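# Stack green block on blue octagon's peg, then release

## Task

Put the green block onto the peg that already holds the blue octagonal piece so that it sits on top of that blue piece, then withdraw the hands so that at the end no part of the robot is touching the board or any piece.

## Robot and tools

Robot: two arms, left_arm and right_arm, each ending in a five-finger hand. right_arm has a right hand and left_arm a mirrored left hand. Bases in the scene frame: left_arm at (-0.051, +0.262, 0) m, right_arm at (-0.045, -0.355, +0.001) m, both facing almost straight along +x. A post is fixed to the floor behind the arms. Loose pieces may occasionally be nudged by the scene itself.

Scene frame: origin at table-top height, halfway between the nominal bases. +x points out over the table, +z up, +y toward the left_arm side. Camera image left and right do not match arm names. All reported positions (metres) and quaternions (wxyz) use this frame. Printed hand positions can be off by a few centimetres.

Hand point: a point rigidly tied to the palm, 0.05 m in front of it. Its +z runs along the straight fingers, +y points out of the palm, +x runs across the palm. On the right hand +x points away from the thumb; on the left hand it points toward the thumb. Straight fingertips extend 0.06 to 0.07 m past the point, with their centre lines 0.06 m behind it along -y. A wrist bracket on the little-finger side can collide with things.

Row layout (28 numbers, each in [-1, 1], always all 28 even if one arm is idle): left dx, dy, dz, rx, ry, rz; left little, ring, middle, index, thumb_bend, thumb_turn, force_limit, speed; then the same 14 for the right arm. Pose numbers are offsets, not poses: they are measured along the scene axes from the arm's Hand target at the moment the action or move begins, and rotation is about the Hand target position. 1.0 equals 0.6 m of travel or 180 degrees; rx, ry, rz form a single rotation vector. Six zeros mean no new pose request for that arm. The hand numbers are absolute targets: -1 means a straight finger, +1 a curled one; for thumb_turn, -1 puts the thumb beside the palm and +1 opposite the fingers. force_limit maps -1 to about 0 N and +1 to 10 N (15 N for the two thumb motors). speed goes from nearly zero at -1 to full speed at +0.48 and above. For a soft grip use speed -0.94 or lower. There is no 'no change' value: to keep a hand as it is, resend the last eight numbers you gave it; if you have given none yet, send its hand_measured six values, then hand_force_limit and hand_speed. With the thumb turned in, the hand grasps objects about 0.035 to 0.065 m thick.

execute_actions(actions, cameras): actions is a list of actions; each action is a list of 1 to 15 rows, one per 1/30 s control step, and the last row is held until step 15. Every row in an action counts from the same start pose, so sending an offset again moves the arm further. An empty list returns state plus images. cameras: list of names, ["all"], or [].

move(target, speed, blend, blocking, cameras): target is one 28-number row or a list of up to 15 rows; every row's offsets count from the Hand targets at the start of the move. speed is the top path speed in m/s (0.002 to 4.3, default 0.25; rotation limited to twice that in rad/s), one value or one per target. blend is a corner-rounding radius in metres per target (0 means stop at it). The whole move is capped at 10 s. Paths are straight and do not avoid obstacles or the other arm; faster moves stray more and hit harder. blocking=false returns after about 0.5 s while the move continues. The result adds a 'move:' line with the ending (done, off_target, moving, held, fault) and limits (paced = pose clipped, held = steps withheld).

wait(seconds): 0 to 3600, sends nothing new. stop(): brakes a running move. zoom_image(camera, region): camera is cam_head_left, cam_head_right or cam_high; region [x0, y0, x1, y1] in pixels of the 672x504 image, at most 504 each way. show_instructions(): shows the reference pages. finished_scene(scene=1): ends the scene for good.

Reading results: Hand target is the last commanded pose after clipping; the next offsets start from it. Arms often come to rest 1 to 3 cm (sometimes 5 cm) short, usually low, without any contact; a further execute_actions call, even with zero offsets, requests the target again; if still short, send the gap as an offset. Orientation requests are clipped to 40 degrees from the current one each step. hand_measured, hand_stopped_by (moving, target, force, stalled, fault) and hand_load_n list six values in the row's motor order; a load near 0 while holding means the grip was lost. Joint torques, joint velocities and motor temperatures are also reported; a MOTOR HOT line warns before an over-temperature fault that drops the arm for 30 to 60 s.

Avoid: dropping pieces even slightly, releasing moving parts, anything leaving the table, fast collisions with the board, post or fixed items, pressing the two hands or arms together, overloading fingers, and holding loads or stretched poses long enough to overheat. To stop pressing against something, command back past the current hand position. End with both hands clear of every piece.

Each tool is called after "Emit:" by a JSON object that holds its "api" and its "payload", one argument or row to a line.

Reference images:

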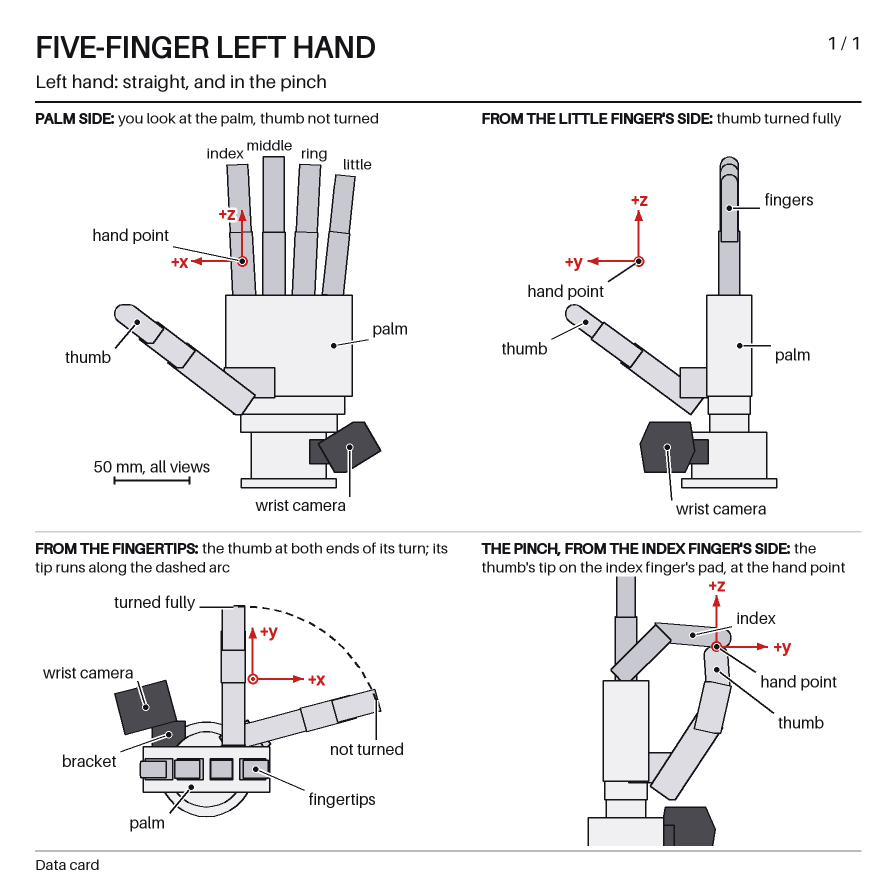

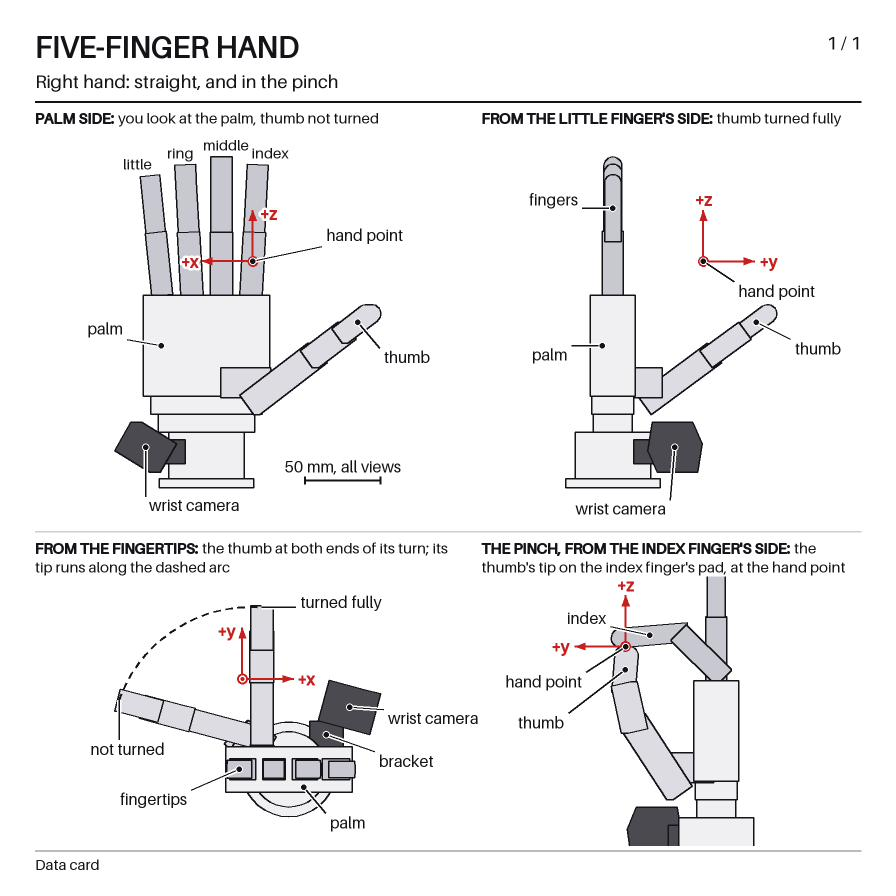

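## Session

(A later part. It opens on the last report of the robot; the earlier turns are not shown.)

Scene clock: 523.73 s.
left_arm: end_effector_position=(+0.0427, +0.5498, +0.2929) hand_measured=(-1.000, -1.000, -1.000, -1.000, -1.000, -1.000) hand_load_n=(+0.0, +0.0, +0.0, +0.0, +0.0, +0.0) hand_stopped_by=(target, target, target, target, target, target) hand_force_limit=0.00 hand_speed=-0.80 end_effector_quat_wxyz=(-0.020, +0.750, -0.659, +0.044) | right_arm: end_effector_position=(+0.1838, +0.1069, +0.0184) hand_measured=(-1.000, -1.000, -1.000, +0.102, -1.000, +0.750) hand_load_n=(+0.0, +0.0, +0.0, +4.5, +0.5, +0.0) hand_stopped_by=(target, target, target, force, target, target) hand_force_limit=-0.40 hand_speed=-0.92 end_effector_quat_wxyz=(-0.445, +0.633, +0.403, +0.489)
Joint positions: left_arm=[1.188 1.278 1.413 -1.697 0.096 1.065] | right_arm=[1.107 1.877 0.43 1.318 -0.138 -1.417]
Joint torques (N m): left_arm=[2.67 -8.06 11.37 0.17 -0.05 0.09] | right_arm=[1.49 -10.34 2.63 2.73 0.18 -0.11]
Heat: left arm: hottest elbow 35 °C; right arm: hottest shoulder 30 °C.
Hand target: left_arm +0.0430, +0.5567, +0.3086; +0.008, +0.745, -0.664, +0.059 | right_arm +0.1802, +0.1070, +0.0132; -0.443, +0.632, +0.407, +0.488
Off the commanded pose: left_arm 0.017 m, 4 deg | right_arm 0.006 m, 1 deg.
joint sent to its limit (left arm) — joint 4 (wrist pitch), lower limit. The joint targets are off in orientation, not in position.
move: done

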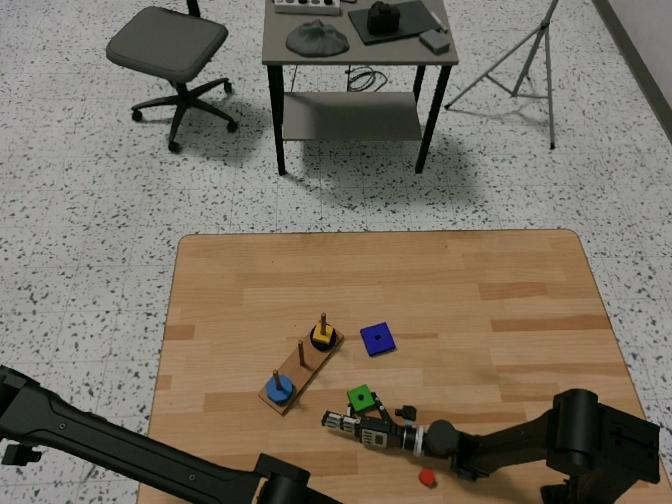

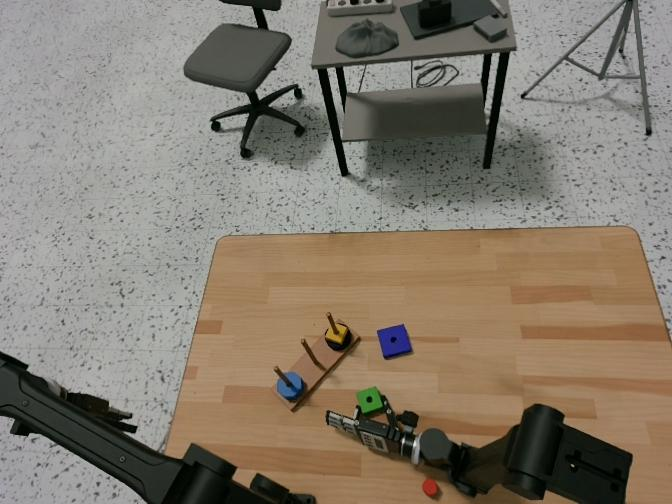

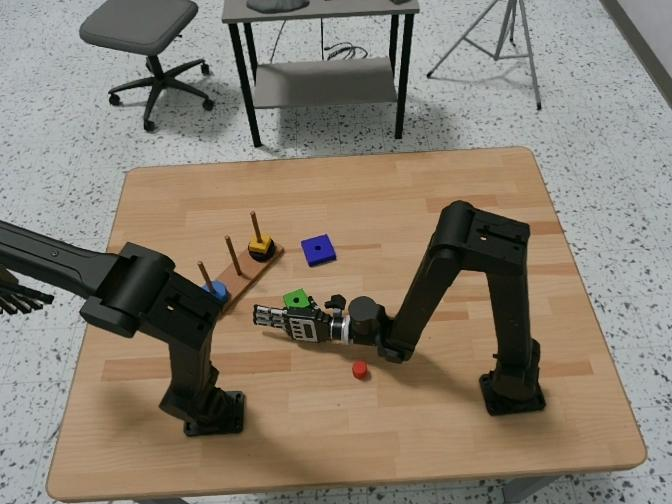

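Emit:
{"api": "move", "payload": {
  "target": [
    [0,0,0,0,0,0,-1,-1,-1,-1,-1,-1,0,-0.8,0,0,0,0,0,0,-1,-1,-1,0.3,-1,0.75,0.2,-0.92],
    [0,0,0,0,0,0,-1,-1,-1,-1,-1,-1,0,-0.8,0,0,0.12,0,0,0,-1,-1,-1,0.3,-1,0.75,0.2,-0.92]
  ],
  "speed": 0.05,
  "cameras": ["all"]
}}

Emit:
{"api": "zoom_image", "payload": {
  "camera": "cam_head_left",
  "region": [310, 360, 410, 430]
}}

Emit:
{"api": "zoom_image", "payload": {
  "camera": "cam_head_right",
  "region": [320, 360, 420, 430]
}}

Emit:
{"api": "zoom_image", "payload": {
  "camera": "cam_high",
  "region": [240, 230, 340, 310]
}}

Scene clock: 541.20 s.
left_arm: end_effector_position=(+0.0427, +0.5498, +0.2929) hand_measured=(-1.000, -1.000, -1.000, -1.000, -1.000, -1.000) hand_load_n=(+0.0, +0.0, +0.0, +0.0, +0.0, +0.0) hand_stopped_by=(target, target, target, target, target, target) hand_force_limit=0.00 hand_speed=-0.80 end_effector_quat_wxyz=(-0.020, +0.750, -0.659, +0.044) | right_arm: end_effector_position=(+0.1832, +0.1055, +0.0850) hand_measured=(-1.000, -1.000, -1.000, +0.108, -1.000, +0.750) hand_load_n=(+0.0, +0.0, +0.0, +5.5, +0.0, +0.0) hand_stopped_by=(target, target, target, force, target, target) hand_force_limit=0.20 hand_speed=-0.92 end_effector_quat_wxyz=(-0.445, +0.633, +0.403, +0.489)
Joint positions: left_arm=[1.188 1.278 1.413 -1.697 0.096 1.065] | right_arm=[1.107 1.582 0.421 1.034 -0.138 -1.417]
Joint torques (N m): left_arm=[2.67 -8.18 11.3 0.17 -0.05 0.11] | right_arm=[1.44 -10.81 4.97 1.55 0.18 -0.11]
Heat: left arm: hottest elbow 36 °C; right arm: hottest shoulder 30 °C.
Hand target: left_arm +0.0430, +0.5567, +0.3086; +0.008, +0.745, -0.664, +0.059 | right_arm +0.1802, +0.1070, +0.0851; -0.443, +0.632, +0.407, +0.488
Off the commanded pose: left_arm 0.017 m, 4 deg | right_arm 0.003 m, 1 deg.
joint sent to its limit (left arm) — joint 4 (wrist pitch), lower limit. The joint targets are off in orientation, not in position.
move: done

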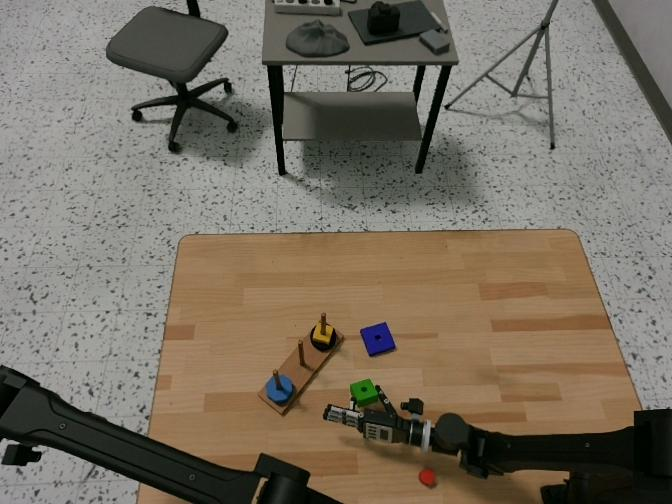

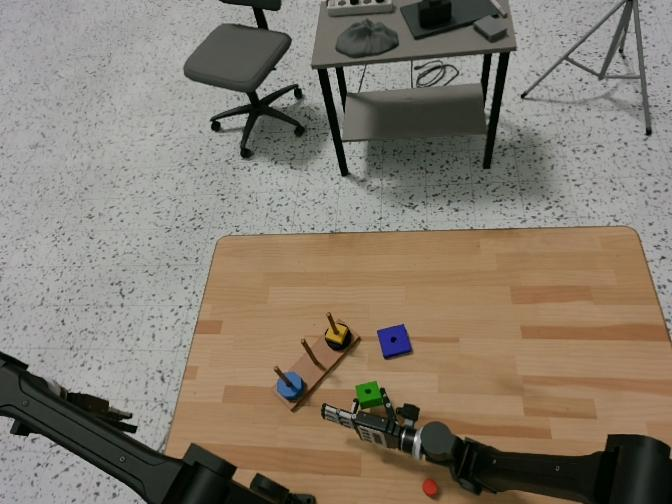

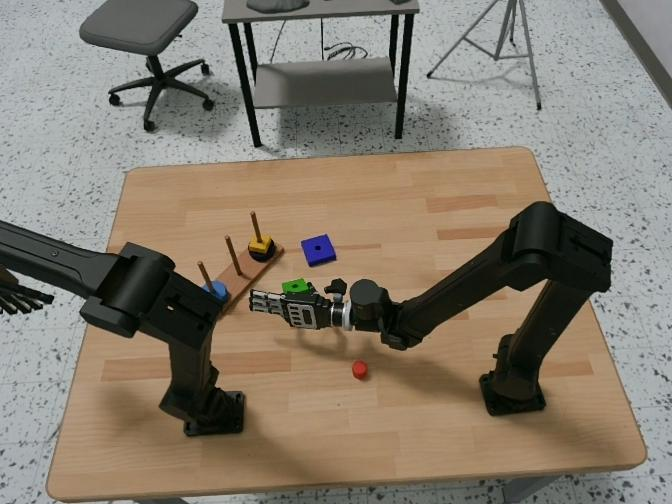

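Scaled by 5.040 from the camera's image (finer frame: 960x720).

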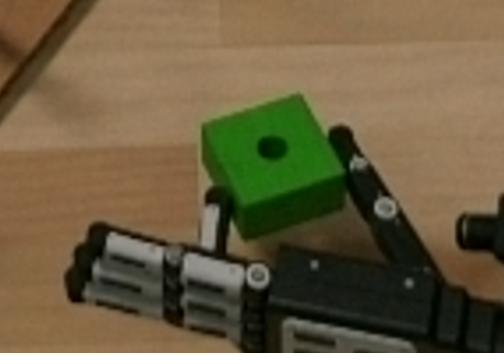

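Scaled by 5.040 from the camera's image (finer frame: 960x720).

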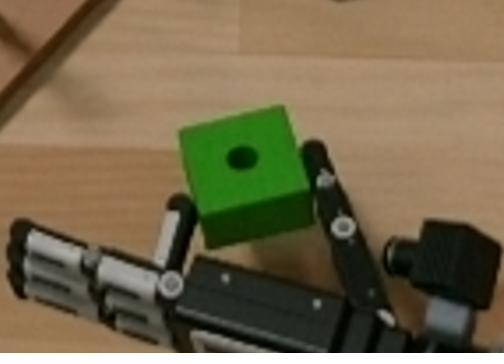

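Scaled by 5.040 from the camera's image (finer frame: 960x720).

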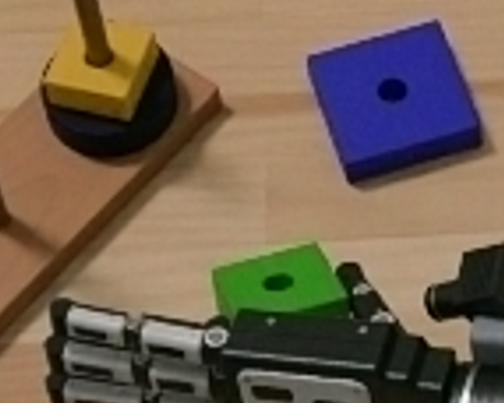

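Emit:
{"api": "move", "payload": {
  "target": [
    [0,0,0,0,0,0,-1,-1,-1,-1,-1,-1,0,-0.8,0,0,-0.09,0,0,0,-1,-1,-1,0.3,-1,0.75,0.2,-0.92],
    [0,0,0,0,0,0,-1,-1,-1,-1,-1,-1,0,-0.8,0,0,-0.122,0,0,0,-1,-1,-1,0.3,-1,0.75,0.2,-0.92]
  ],
  "speed": [0.06,0.02],
  "cameras": ["all"]
}}

Emit:
{"api": "zoom_image", "payload": {
  "camera": "cam_head_left",
  "region": [310, 360, 410, 430]
}}

Emit:
{"api": "zoom_image", "payload": {
  "camera": "cam_head_right",
  "region": [320, 360, 420, 430]
}}

Scene clock: 570.03 s.
left_arm: end_effector_position=(+0.0427, +0.5498, +0.2929) hand_measured=(-1.000, -1.000, -1.000, -1.000, -1.000, -1.000) hand_load_n=(+0.0, +0.0, +0.0, +0.0, +0.0, +0.0) hand_stopped_by=(target, target, target, target, target, target) hand_force_limit=0.00 hand_speed=-0.80 end_effector_quat_wxyz=(-0.020, +0.750, -0.659, +0.044) | right_arm: end_effector_position=(+0.1821, +0.1043, +0.0189) hand_measured=(-1.000, -1.000, -1.000, +0.108, -1.000, +0.750) hand_load_n=(+0.0, +0.0, +0.0, +4.5, +0.5, -1.5) hand_stopped_by=(target, target, target, force, target, target) hand_force_limit=0.20 hand_speed=-0.92 end_effector_quat_wxyz=(-0.445, +0.632, +0.404, +0.490)
Joint positions: left_arm=[1.188 1.278 1.413 -1.697 0.096 1.065] | right_arm=[1.108 1.876 0.421 1.329 -0.138 -1.42]
Joint torques (N m): left_arm=[2.67 -8.18 11.19 0.28 -0.06 0.1] | right_arm=[1.26 -10.17 3.3 2.54 0.17 -0.1]
Heat: left arm: hottest elbow 36 °C; right arm: hottest shoulder 30 °C.
Hand target: left_arm +0.0430, +0.5567, +0.3086; +0.008, +0.745, -0.664, +0.059 | right_arm +0.1801, +0.1070, +0.0119; -0.444, +0.632, +0.407, +0.488
Off the commanded pose: left_arm 0.017 m, 4 deg | right_arm 0.008 m, 0 deg.
joint sent to its limit (left arm) — joint 4 (wrist pitch), lower limit. The joint targets are off in orientation, not in position.
move: done

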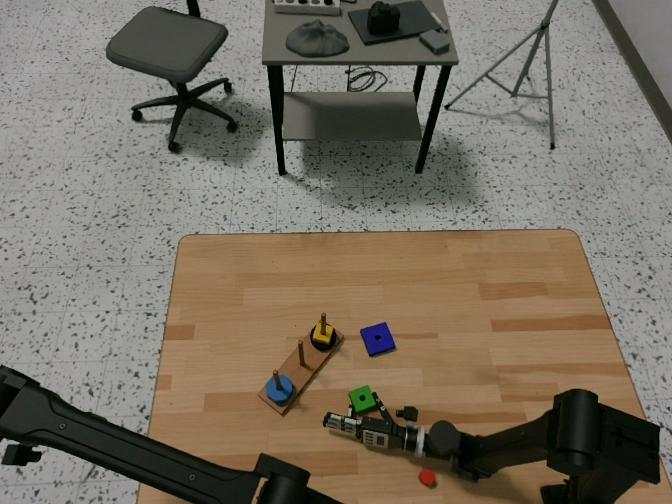

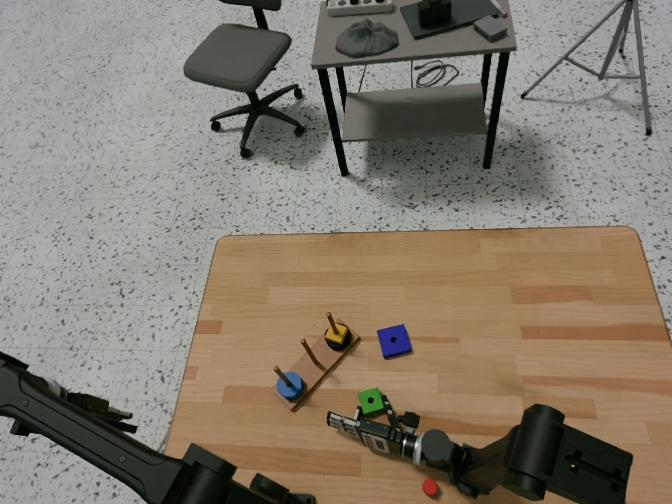

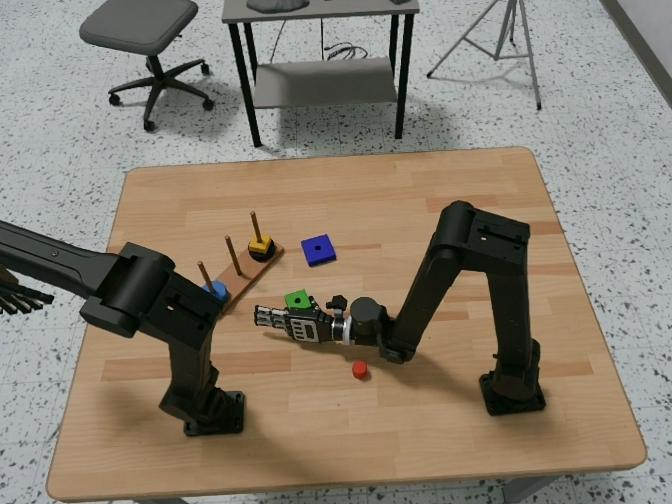

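Scaled by 5.040 from the camera's image (finer frame: 960x720).

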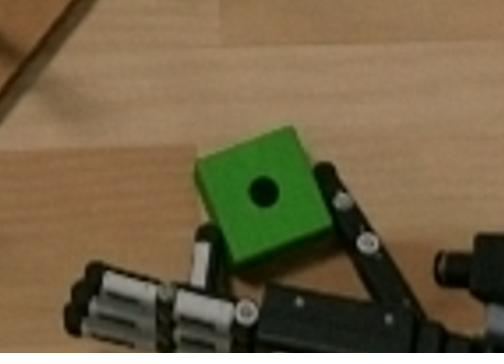

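Scaled by 5.040 from the camera's image (finer frame: 960x720).

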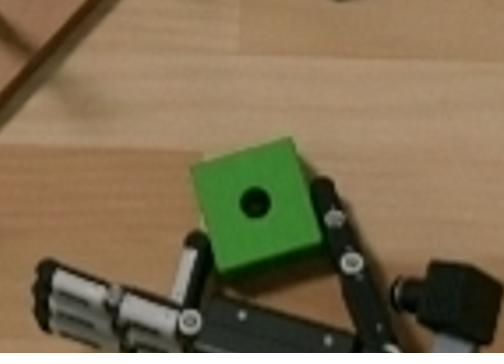

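Emit:
{"api": "move", "payload": {
  "target": [
    [0,0,0,0,0,0,-1,-1,-1,-1,-1,-1,0,-0.8,0,0,0,0,0,0,-1,-1,-1,-0.1,-1,0.75,0.2,-0.8],
    [0,0,0,0,0,0,-1,-1,-1,-1,-1,-1,0,-0.8,0.0067,0.0045,0.0145,0,0,-0.033,-1,-1,-1,-0.1,-1,0.75,0.2,-0.8]
  ],
  "speed": 0.03,
  "cameras": ["all"]
}}

Emit:
{"api": "zoom_image", "payload": {
  "camera": "cam_head_left",
  "region": [310, 360, 410, 430]
}}

Emit:
{"api": "zoom_image", "payload": {
  "camera": "cam_head_right",
  "region": [320, 360, 420, 430]
}}

Emit:
{"api": "zoom_image", "payload": {
  "camera": "cam_high",
  "region": [240, 250, 340, 330]
}}

Scene clock: 594.07 s.
left_arm: end_effector_position=(+0.0427, +0.5498, +0.2929) hand_measured=(-1.000, -1.000, -1.000, -1.000, -1.000, -1.000) hand_load_n=(+0.0, +0.0, +0.0, +0.0, +0.0, +0.0) hand_stopped_by=(target, target, target, target, target, target) hand_force_limit=0.00 hand_speed=-0.80 end_effector_quat_wxyz=(-0.020, +0.750, -0.659, +0.044) | right_arm: end_effector_position=(+0.1857, +0.1019, +0.0173) hand_measured=(-1.000, -1.000, -1.000, -0.100, -1.000, +0.750) hand_load_n=(+0.0, +0.0, +0.0, +0.0, +0.0, +0.0) hand_stopped_by=(target, target, target, target, target, target) hand_force_limit=0.20 hand_speed=-0.80 end_effector_quat_wxyz=(-0.411, +0.653, +0.378, +0.512)
Joint positions: left_arm=[1.188 1.278 1.413 -1.697 0.096 1.065] | right_arm=[1.159 1.875 0.433 1.304 0.016 -1.417]
Joint torques (N m): left_arm=[2.67 -8.29 11.28 0.28 -0.06 0.12] | right_arm=[0.79 -12.16 3.97 1.74 0.22 0.08]
Heat: left arm: hottest elbow 36 °C; right arm: hottest shoulder 30 °C.
Hand target: left_arm +0.0430, +0.5567, +0.3086; +0.008, +0.745, -0.664, +0.059 | right_arm +0.1842, +0.1098, +0.0206; -0.418, +0.652, +0.374, +0.510
Off the commanded pose: left_arm 0.017 m, 4 deg | right_arm 0.009 m, 1 deg.
joint sent to its limit (left arm) — joint 4 (wrist pitch), lower limit. The joint targets are off in orientation, not in position.
move: done

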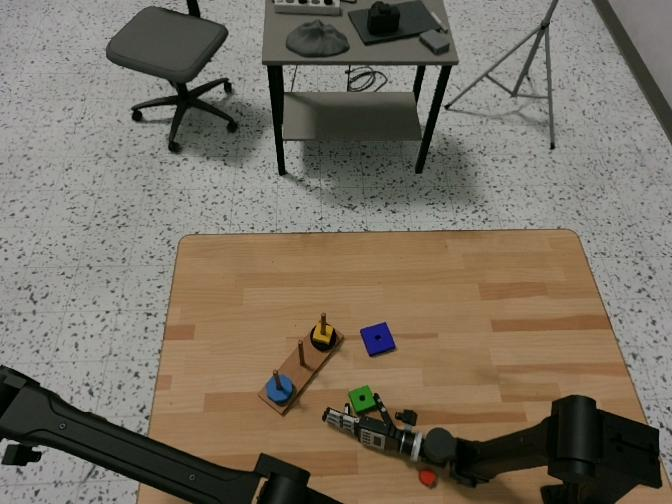

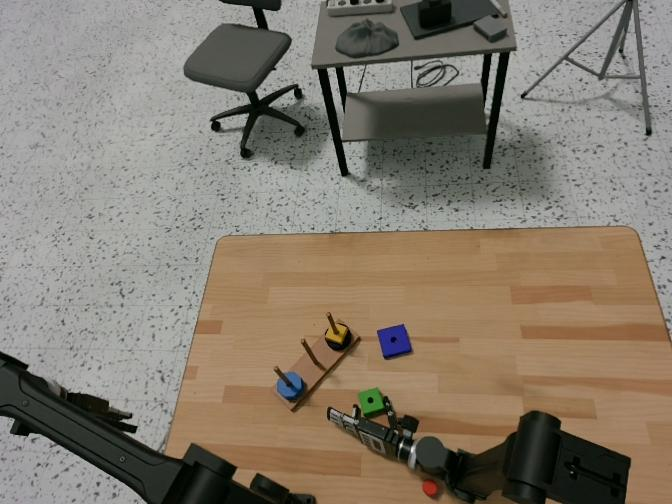

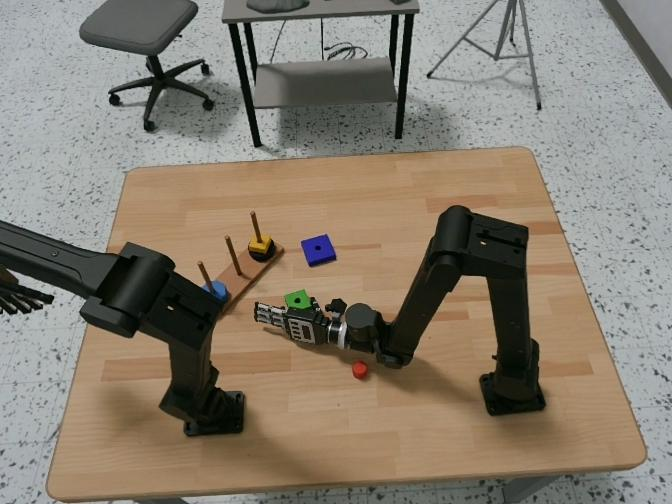

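Scaled by 5.040 from the camera's image (finer frame: 960x720).

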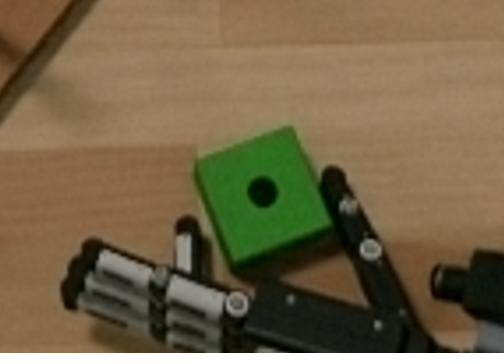

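Scaled by 5.040 from the camera's image (finer frame: 960x720).

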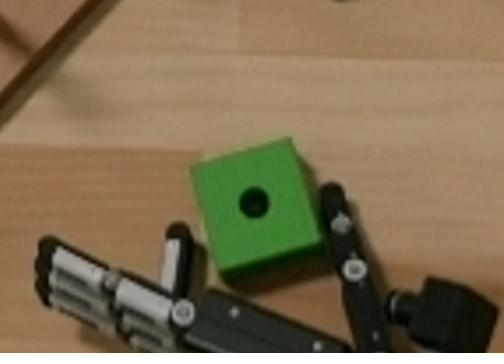

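Scaled by 5.040 from the camera's image (finer frame: 960x720).

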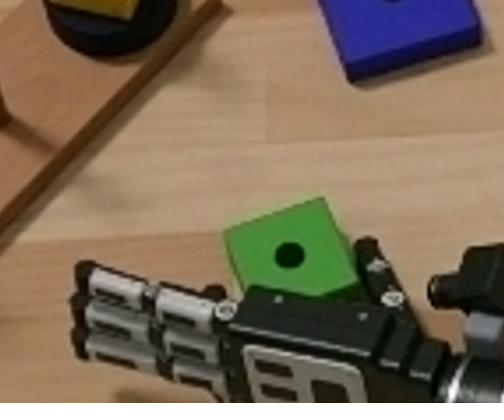

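Emit:
{"api": "move", "payload": {
  "target": [0,0,0,0,0,0,-1,-1,-1,-1,-1,-1,0,-0.8,-0.0015,0.0075,0.0058,0,0,0,-1,-1,-1,-0.1,-1,0.75,0.2,-0.8],
  "speed": 0.03,
  "cameras": ["all"]
}}

Emit:
{"api": "zoom_image", "payload": {
  "camera": "cam_head_left",
  "region": [310, 360, 410, 430]
}}

Emit:
{"api": "zoom_image", "payload": {
  "camera": "cam_head_right",
  "region": [320, 360, 420, 430]
}}

Scene clock: 609.07 s.
left_arm: end_effector_position=(+0.0427, +0.5498, +0.2929) hand_measured=(-1.000, -1.000, -1.000, -1.000, -1.000, -1.000) hand_load_n=(+0.0, +0.0, +0.0, +0.0, +0.0, +0.0) hand_stopped_by=(target, target, target, target, target, target) hand_force_limit=0.00 hand_speed=-0.80 end_effector_quat_wxyz=(-0.020, +0.750, -0.659, +0.044) | right_arm: end_effector_position=(+0.1849, +0.1064, +0.0213) hand_measured=(-1.000, -1.000, -1.000, -0.100, -1.000, +0.750) hand_load_n=(+0.0, +0.0, +0.0, +0.0, +0.0, +0.0) hand_stopped_by=(target, target, target, target, target, target) hand_force_limit=0.20 hand_speed=-0.80 end_effector_quat_wxyz=(-0.412, +0.652, +0.377, +0.512)
Joint positions: left_arm=[1.188 1.278 1.413 -1.697 0.096 1.065] | right_arm=[1.166 1.861 0.441 1.282 0.024 -1.415]
Joint torques (N m): left_arm=[2.78 -8.53 11.43 0.12 -0.03 0.13] | right_arm=[1.49 -12.28 4.23 1.68 0.2 0.09]
Heat: left arm: hottest elbow 36 °C; right arm: hottest shoulder 30 °C.
Hand target: left_arm +0.0430, +0.5567, +0.3086; +0.008, +0.745, -0.664, +0.059 | right_arm +0.1832, +0.1142, +0.0241; -0.418, +0.652, +0.374, +0.510
Off the commanded pose: left_arm 0.017 m, 4 deg | right_arm 0.009 m, 1 deg.
joint sent to its limit (left arm) — joint 4 (wrist pitch), lower limit. The joint targets are off in orientation, not in position.
move: done

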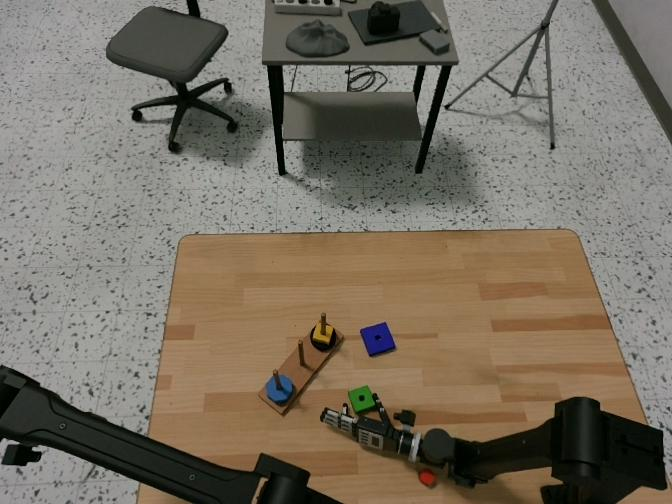

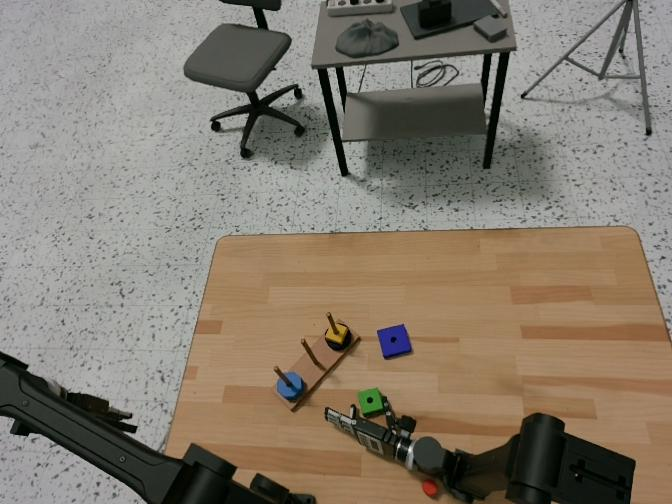

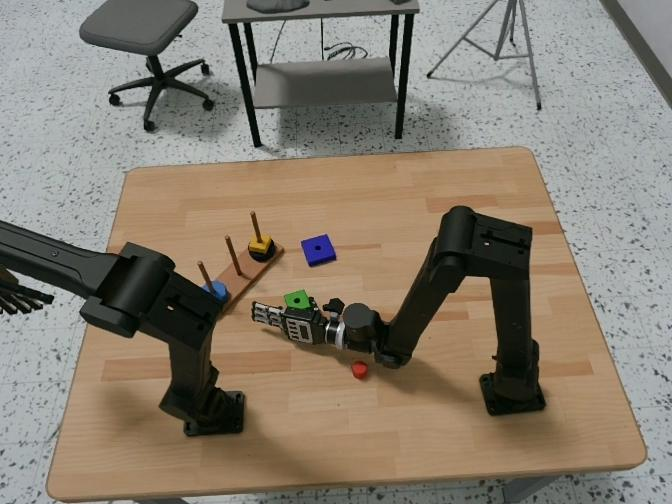

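Scaled by 5.040 from the camera's image (finer frame: 960x720).

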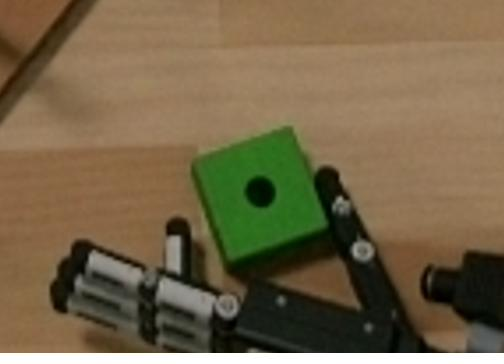

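Scaled by 5.040 from the camera's image (finer frame: 960x720).

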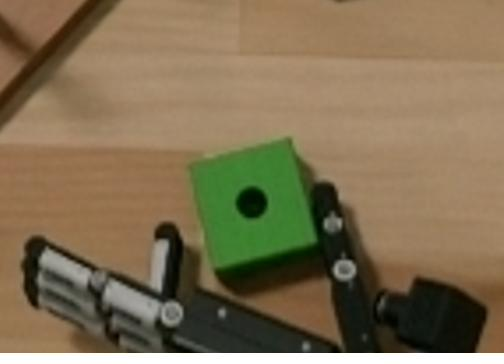

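Emit:
{"api": "move", "payload": {
  "target": [0,0,0,0,0,0,-1,-1,-1,-1,-1,-1,0,-0.8,0,0,0,0,0,0,-1,-1,-1,0.5,-1,0.75,0.2,-0.92],
  "speed": 0.03,
  "cameras": ["all"]
}}

Emit:
{"api": "zoom_image", "payload": {
  "camera": "cam_head_left",
  "region": [310, 360, 410, 430]
}}

Emit:
{"api": "zoom_image", "payload": {
  "camera": "cam_head_right",
  "region": [320, 360, 420, 430]
}}

Scene clock: 620.87 s.
left_arm: end_effector_position=(+0.0427, +0.5498, +0.2929) hand_measured=(-1.000, -1.000, -1.000, -1.000, -1.000, -1.000) hand_load_n=(+0.0, +0.0, +0.0, +0.0, +0.0, +0.0) hand_stopped_by=(target, target, target, target, target, target) hand_force_limit=0.00 hand_speed=-0.80 end_effector_quat_wxyz=(-0.020, +0.750, -0.659, +0.044) | right_arm: end_effector_position=(+0.1848, +0.1064, +0.0212) hand_measured=(-1.000, -1.000, -1.000, +0.100, -1.000, +0.750) hand_load_n=(+0.0, +0.0, +0.0, +6.5, +0.5, +0.0) hand_stopped_by=(target, target, target, force, target, target) hand_force_limit=0.20 hand_speed=-0.92 end_effector_quat_wxyz=(-0.412, +0.653, +0.377, +0.512)
Joint positions: left_arm=[1.188 1.278 1.413 -1.697 0.096 1.065] | right_arm=[1.166 1.861 0.441 1.282 0.024 -1.415]
Joint torques (N m): left_arm=[2.61 -8.7 11.29 -0.05 -0.03 0.09] | right_arm=[1.55 -12.22 4.19 1.52 0.21 0.1]
Heat: left arm: hottest elbow 36 °C; right arm: hottest shoulder 30 °C.
Hand target: left_arm +0.0430, +0.5567, +0.3086; +0.008, +0.745, -0.664, +0.059 | right_arm +0.1832, +0.1142, +0.0241; -0.417, +0.652, +0.374, +0.510
Off the commanded pose: left_arm 0.017 m, 4 deg | right_arm 0.009 m, 1 deg.
joint sent to its limit (left arm) — joint 4 (wrist pitch), lower limit. The joint targets are off in orientation, not in position.
move: done

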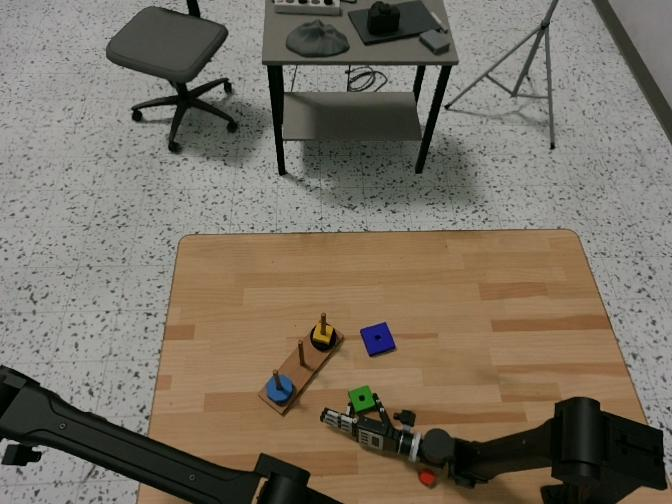

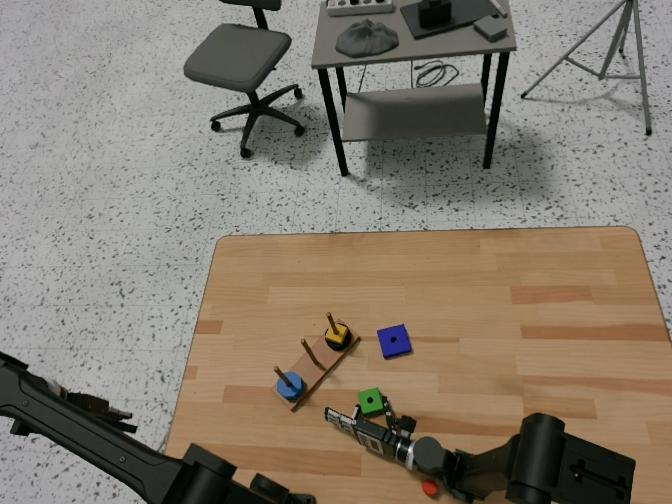

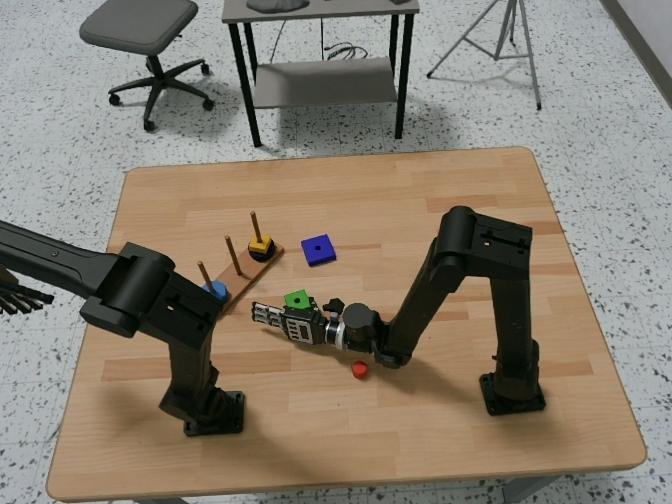

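Scaled by 5.040 from the camera's image (finer frame: 960x720).

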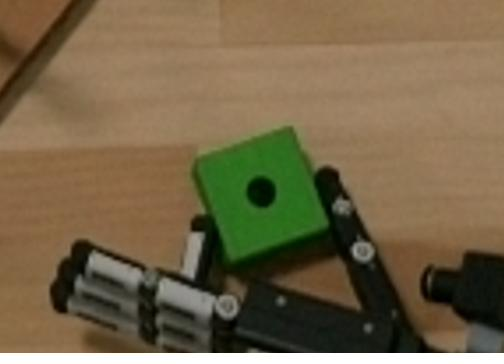

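Scaled by 5.040 from the camera's image (finer frame: 960x720).

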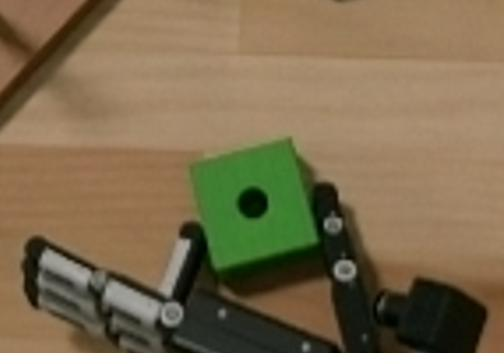

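Emit:
{"api": "move", "payload": {
  "target": [0,0,0,0,0,0,-1,-1,-1,-1,-1,-1,0,-0.8,0,-0.003,0.06,0,0,0,-1,-1,-1,0.5,-1,0.75,0.2,-0.92],
  "speed": 0.04,
  "cameras": ["all"]
}}

Emit:
{"api": "zoom_image", "payload": {
  "camera": "cam_head_left",
  "region": [310, 360, 410, 430]
}}

Emit:
{"api": "zoom_image", "payload": {
  "camera": "cam_head_right",
  "region": [320, 360, 420, 430]
}}

Emit:
{"api": "zoom_image", "payload": {
  "camera": "cam_high",
  "region": [240, 240, 340, 320]
}}

Scene clock: 631.80 s.
left_arm: end_effector_position=(+0.0427, +0.5498, +0.2929) hand_measured=(-1.000, -1.000, -1.000, -1.000, -1.000, -1.000) hand_load_n=(+0.0, +0.0, +0.0, +0.0, +0.0, +0.0) hand_stopped_by=(target, target, target, target, target, target) hand_force_limit=0.00 hand_speed=-0.80 end_effector_quat_wxyz=(-0.020, +0.750, -0.659, +0.044) | right_arm: end_effector_position=(+0.1858, +0.1093, +0.0592) hand_measured=(-1.000, -1.000, -1.000, +0.100, -1.000, +0.750) hand_load_n=(+0.0, +0.0, +0.0, +4.0, +0.5, +0.0) hand_stopped_by=(target, target, target, force, target, target) hand_force_limit=0.20 hand_speed=-0.92 end_effector_quat_wxyz=(-0.414, +0.651, +0.375, +0.514)
Joint positions: left_arm=[1.188 1.278 1.413 -1.697 0.096 1.065] | right_arm=[1.166 1.705 0.441 1.134 0.024 -1.412]
Joint torques (N m): left_arm=[2.78 -7.88 11.36 0.09 -0.03 0.1] | right_arm=[1.08 -11.81 4.59 1.68 0.12 0.04]
Heat: left arm: hottest elbow 36 °C; right arm: hottest shoulder 30 °C.
Hand target: left_arm +0.0430, +0.5567, +0.3086; +0.008, +0.745, -0.664, +0.059 | right_arm +0.1832, +0.1124, +0.0601; -0.418, +0.652, +0.374, +0.510
Off the commanded pose: left_arm 0.017 m, 4 deg | right_arm 0.004 m, 1 deg.
joint sent to its limit (left arm) — joint 4 (wrist pitch), lower limit. The joint targets are off in orientation, not in position.
move: done

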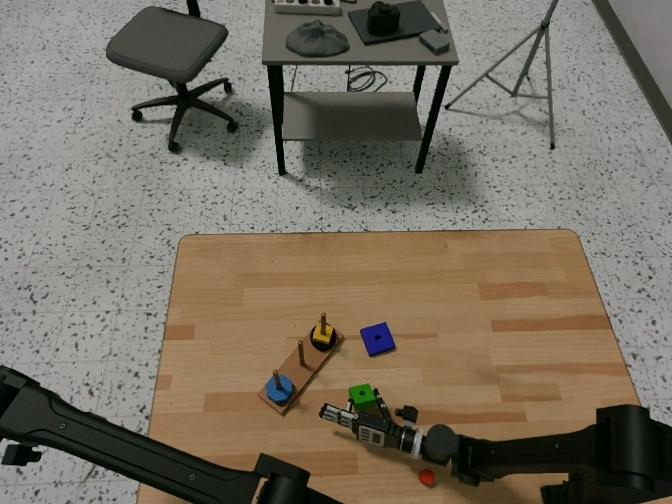

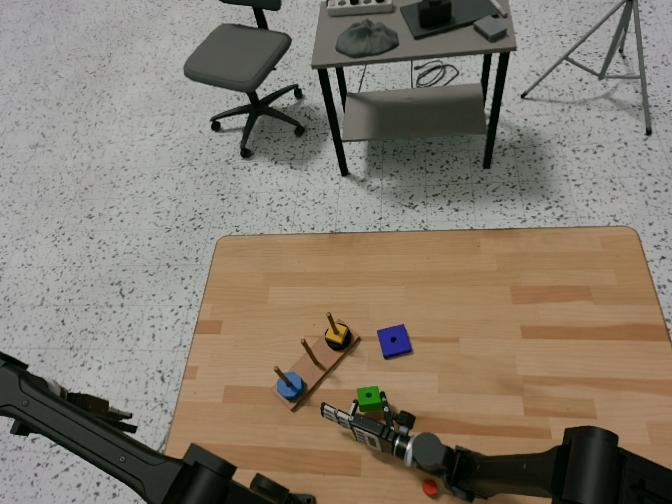

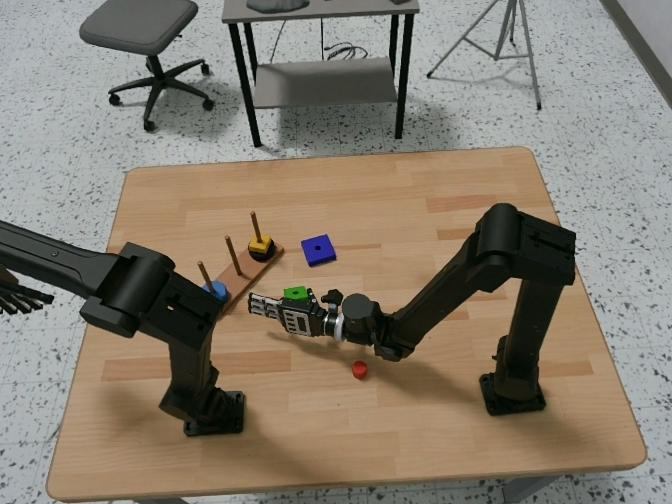

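Scaled by 5.040 from the camera's image (finer frame: 960x720).

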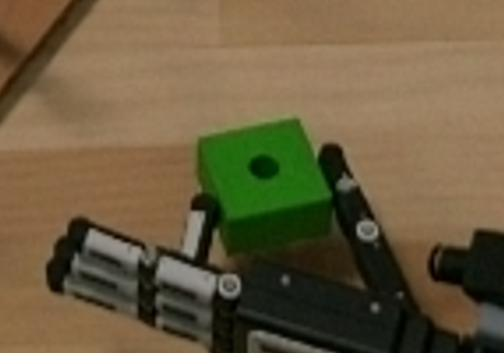

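Scaled by 5.040 from the camera's image (finer frame: 960x720).

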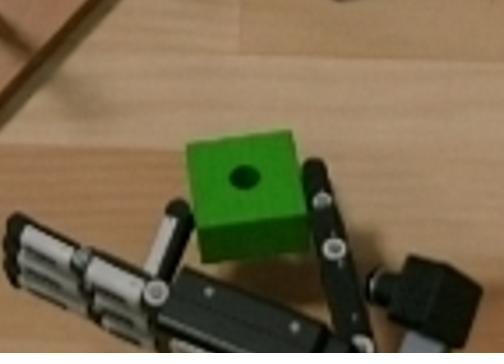

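Scaled by 5.040 from the camera's image (finer frame: 960x720).

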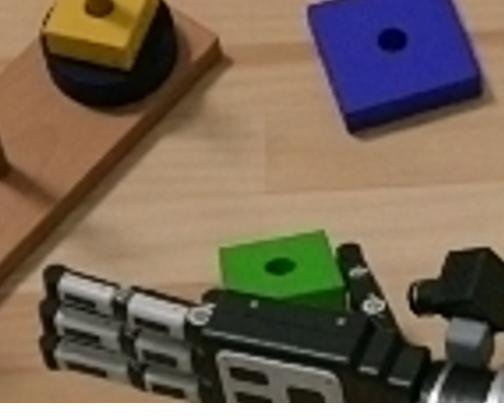

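Emit:
{"api": "move", "payload": {
  "target": [
    [0,0,0,0,0,0,-1,-1,-1,-1,-1,-1,0,-0.8,0,0,-0.03,0,0,0,-1,-1,-1,0.5,-1,0.75,0.2,-0.92],
    [0,0,0,0,0,0,-1,-1,-1,-1,-1,-1,0,-0.8,0,0,-0.067,0,0,0,-1,-1,-1,0.5,-1,0.75,0.2,-0.92]
  ],
  "speed": [0.05,0.015],
  "cameras": ["all"]
}}

Emit:
{"api": "zoom_image", "payload": {
  "camera": "cam_head_left",
  "region": [310, 360, 410, 430]
}}

Emit:
{"api": "zoom_image", "payload": {
  "camera": "cam_head_right",
  "region": [320, 360, 420, 430]
}}

Scene clock: 712.87 s.
left_arm: end_effector_position=(+0.0427, +0.5498, +0.2929) hand_measured=(-1.000, -1.000, -1.000, -1.000, -1.000, -1.000) hand_load_n=(+0.0, +0.0, -0.5, +0.0, +0.0, +0.0) hand_stopped_by=(target, target, target, target, target, target) hand_force_limit=0.00 hand_speed=-0.80 end_effector_quat_wxyz=(-0.020, +0.750, -0.659, +0.044) | right_arm: end_effector_position=(+0.1847, +0.1064, +0.0221) hand_measured=(-1.000, -1.000, -1.000, +0.100, -1.000, +0.750) hand_load_n=(+0.5, +0.0, +0.5, +3.0, +0.0, +0.5) hand_stopped_by=(target, target, target, force, target, target) hand_force_limit=0.20 hand_speed=-0.92 end_effector_quat_wxyz=(-0.412, +0.654, +0.377, +0.510)
Joint positions: left_arm=[1.188 1.278 1.413 -1.697 0.096 1.065] | right_arm=[1.166 1.853 0.441 1.271 0.024 -1.412]
Joint torques (N m): left_arm=[2.78 -8.12 11.21 0.18 -0.08 0.13] | right_arm=[1.44 -10.29 3.95 2.71 0.13 0.06]
Heat: left arm: hottest elbow 37 °C; right arm: hottest shoulder 30 °C.
Hand target: left_arm +0.0430, +0.5567, +0.3086; +0.008, +0.745, -0.664, +0.059 | right_arm +0.1832, +0.1124, +0.0199; -0.417, +0.652, +0.374, +0.510
Off the commanded pose: left_arm 0.017 m, 4 deg | right_arm 0.007 m, 1 deg.
joint sent to its limit (left arm) — joint 4 (wrist pitch), lower limit. The joint targets are off in orientation, not in position.
move: done

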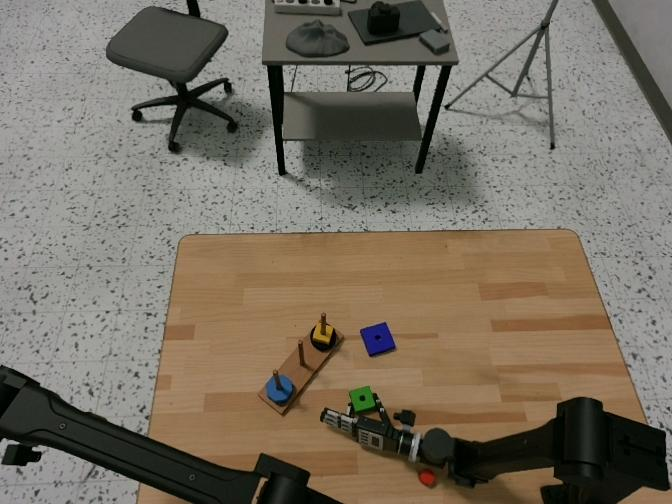

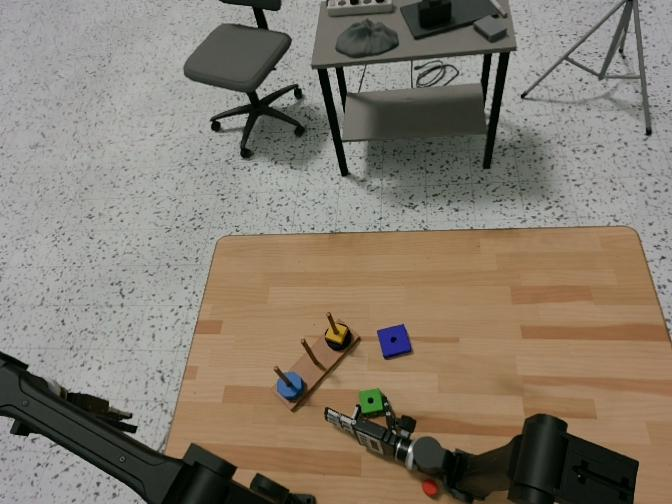

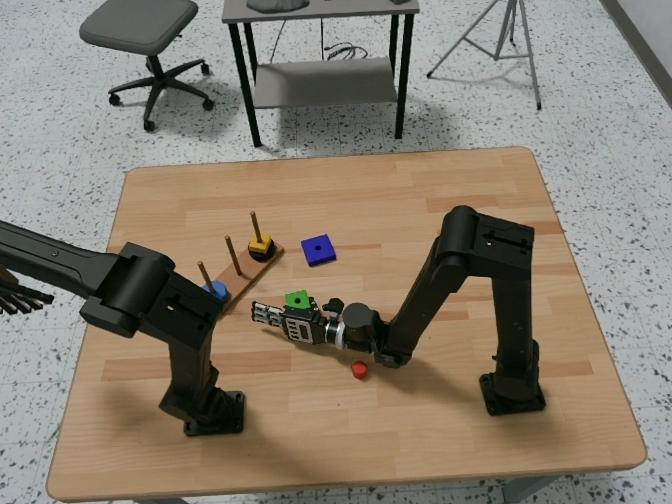

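Scaled by 5.040 from the camera's image (finer frame: 960x720).

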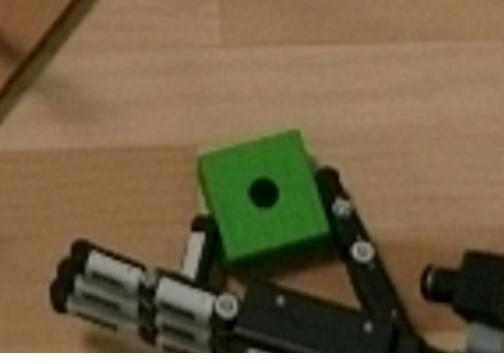

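Scaled by 5.040 from the camera's image (finer frame: 960x720).

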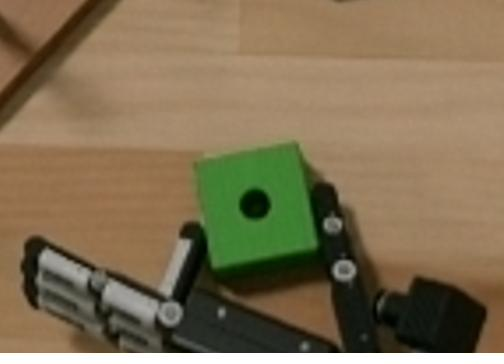

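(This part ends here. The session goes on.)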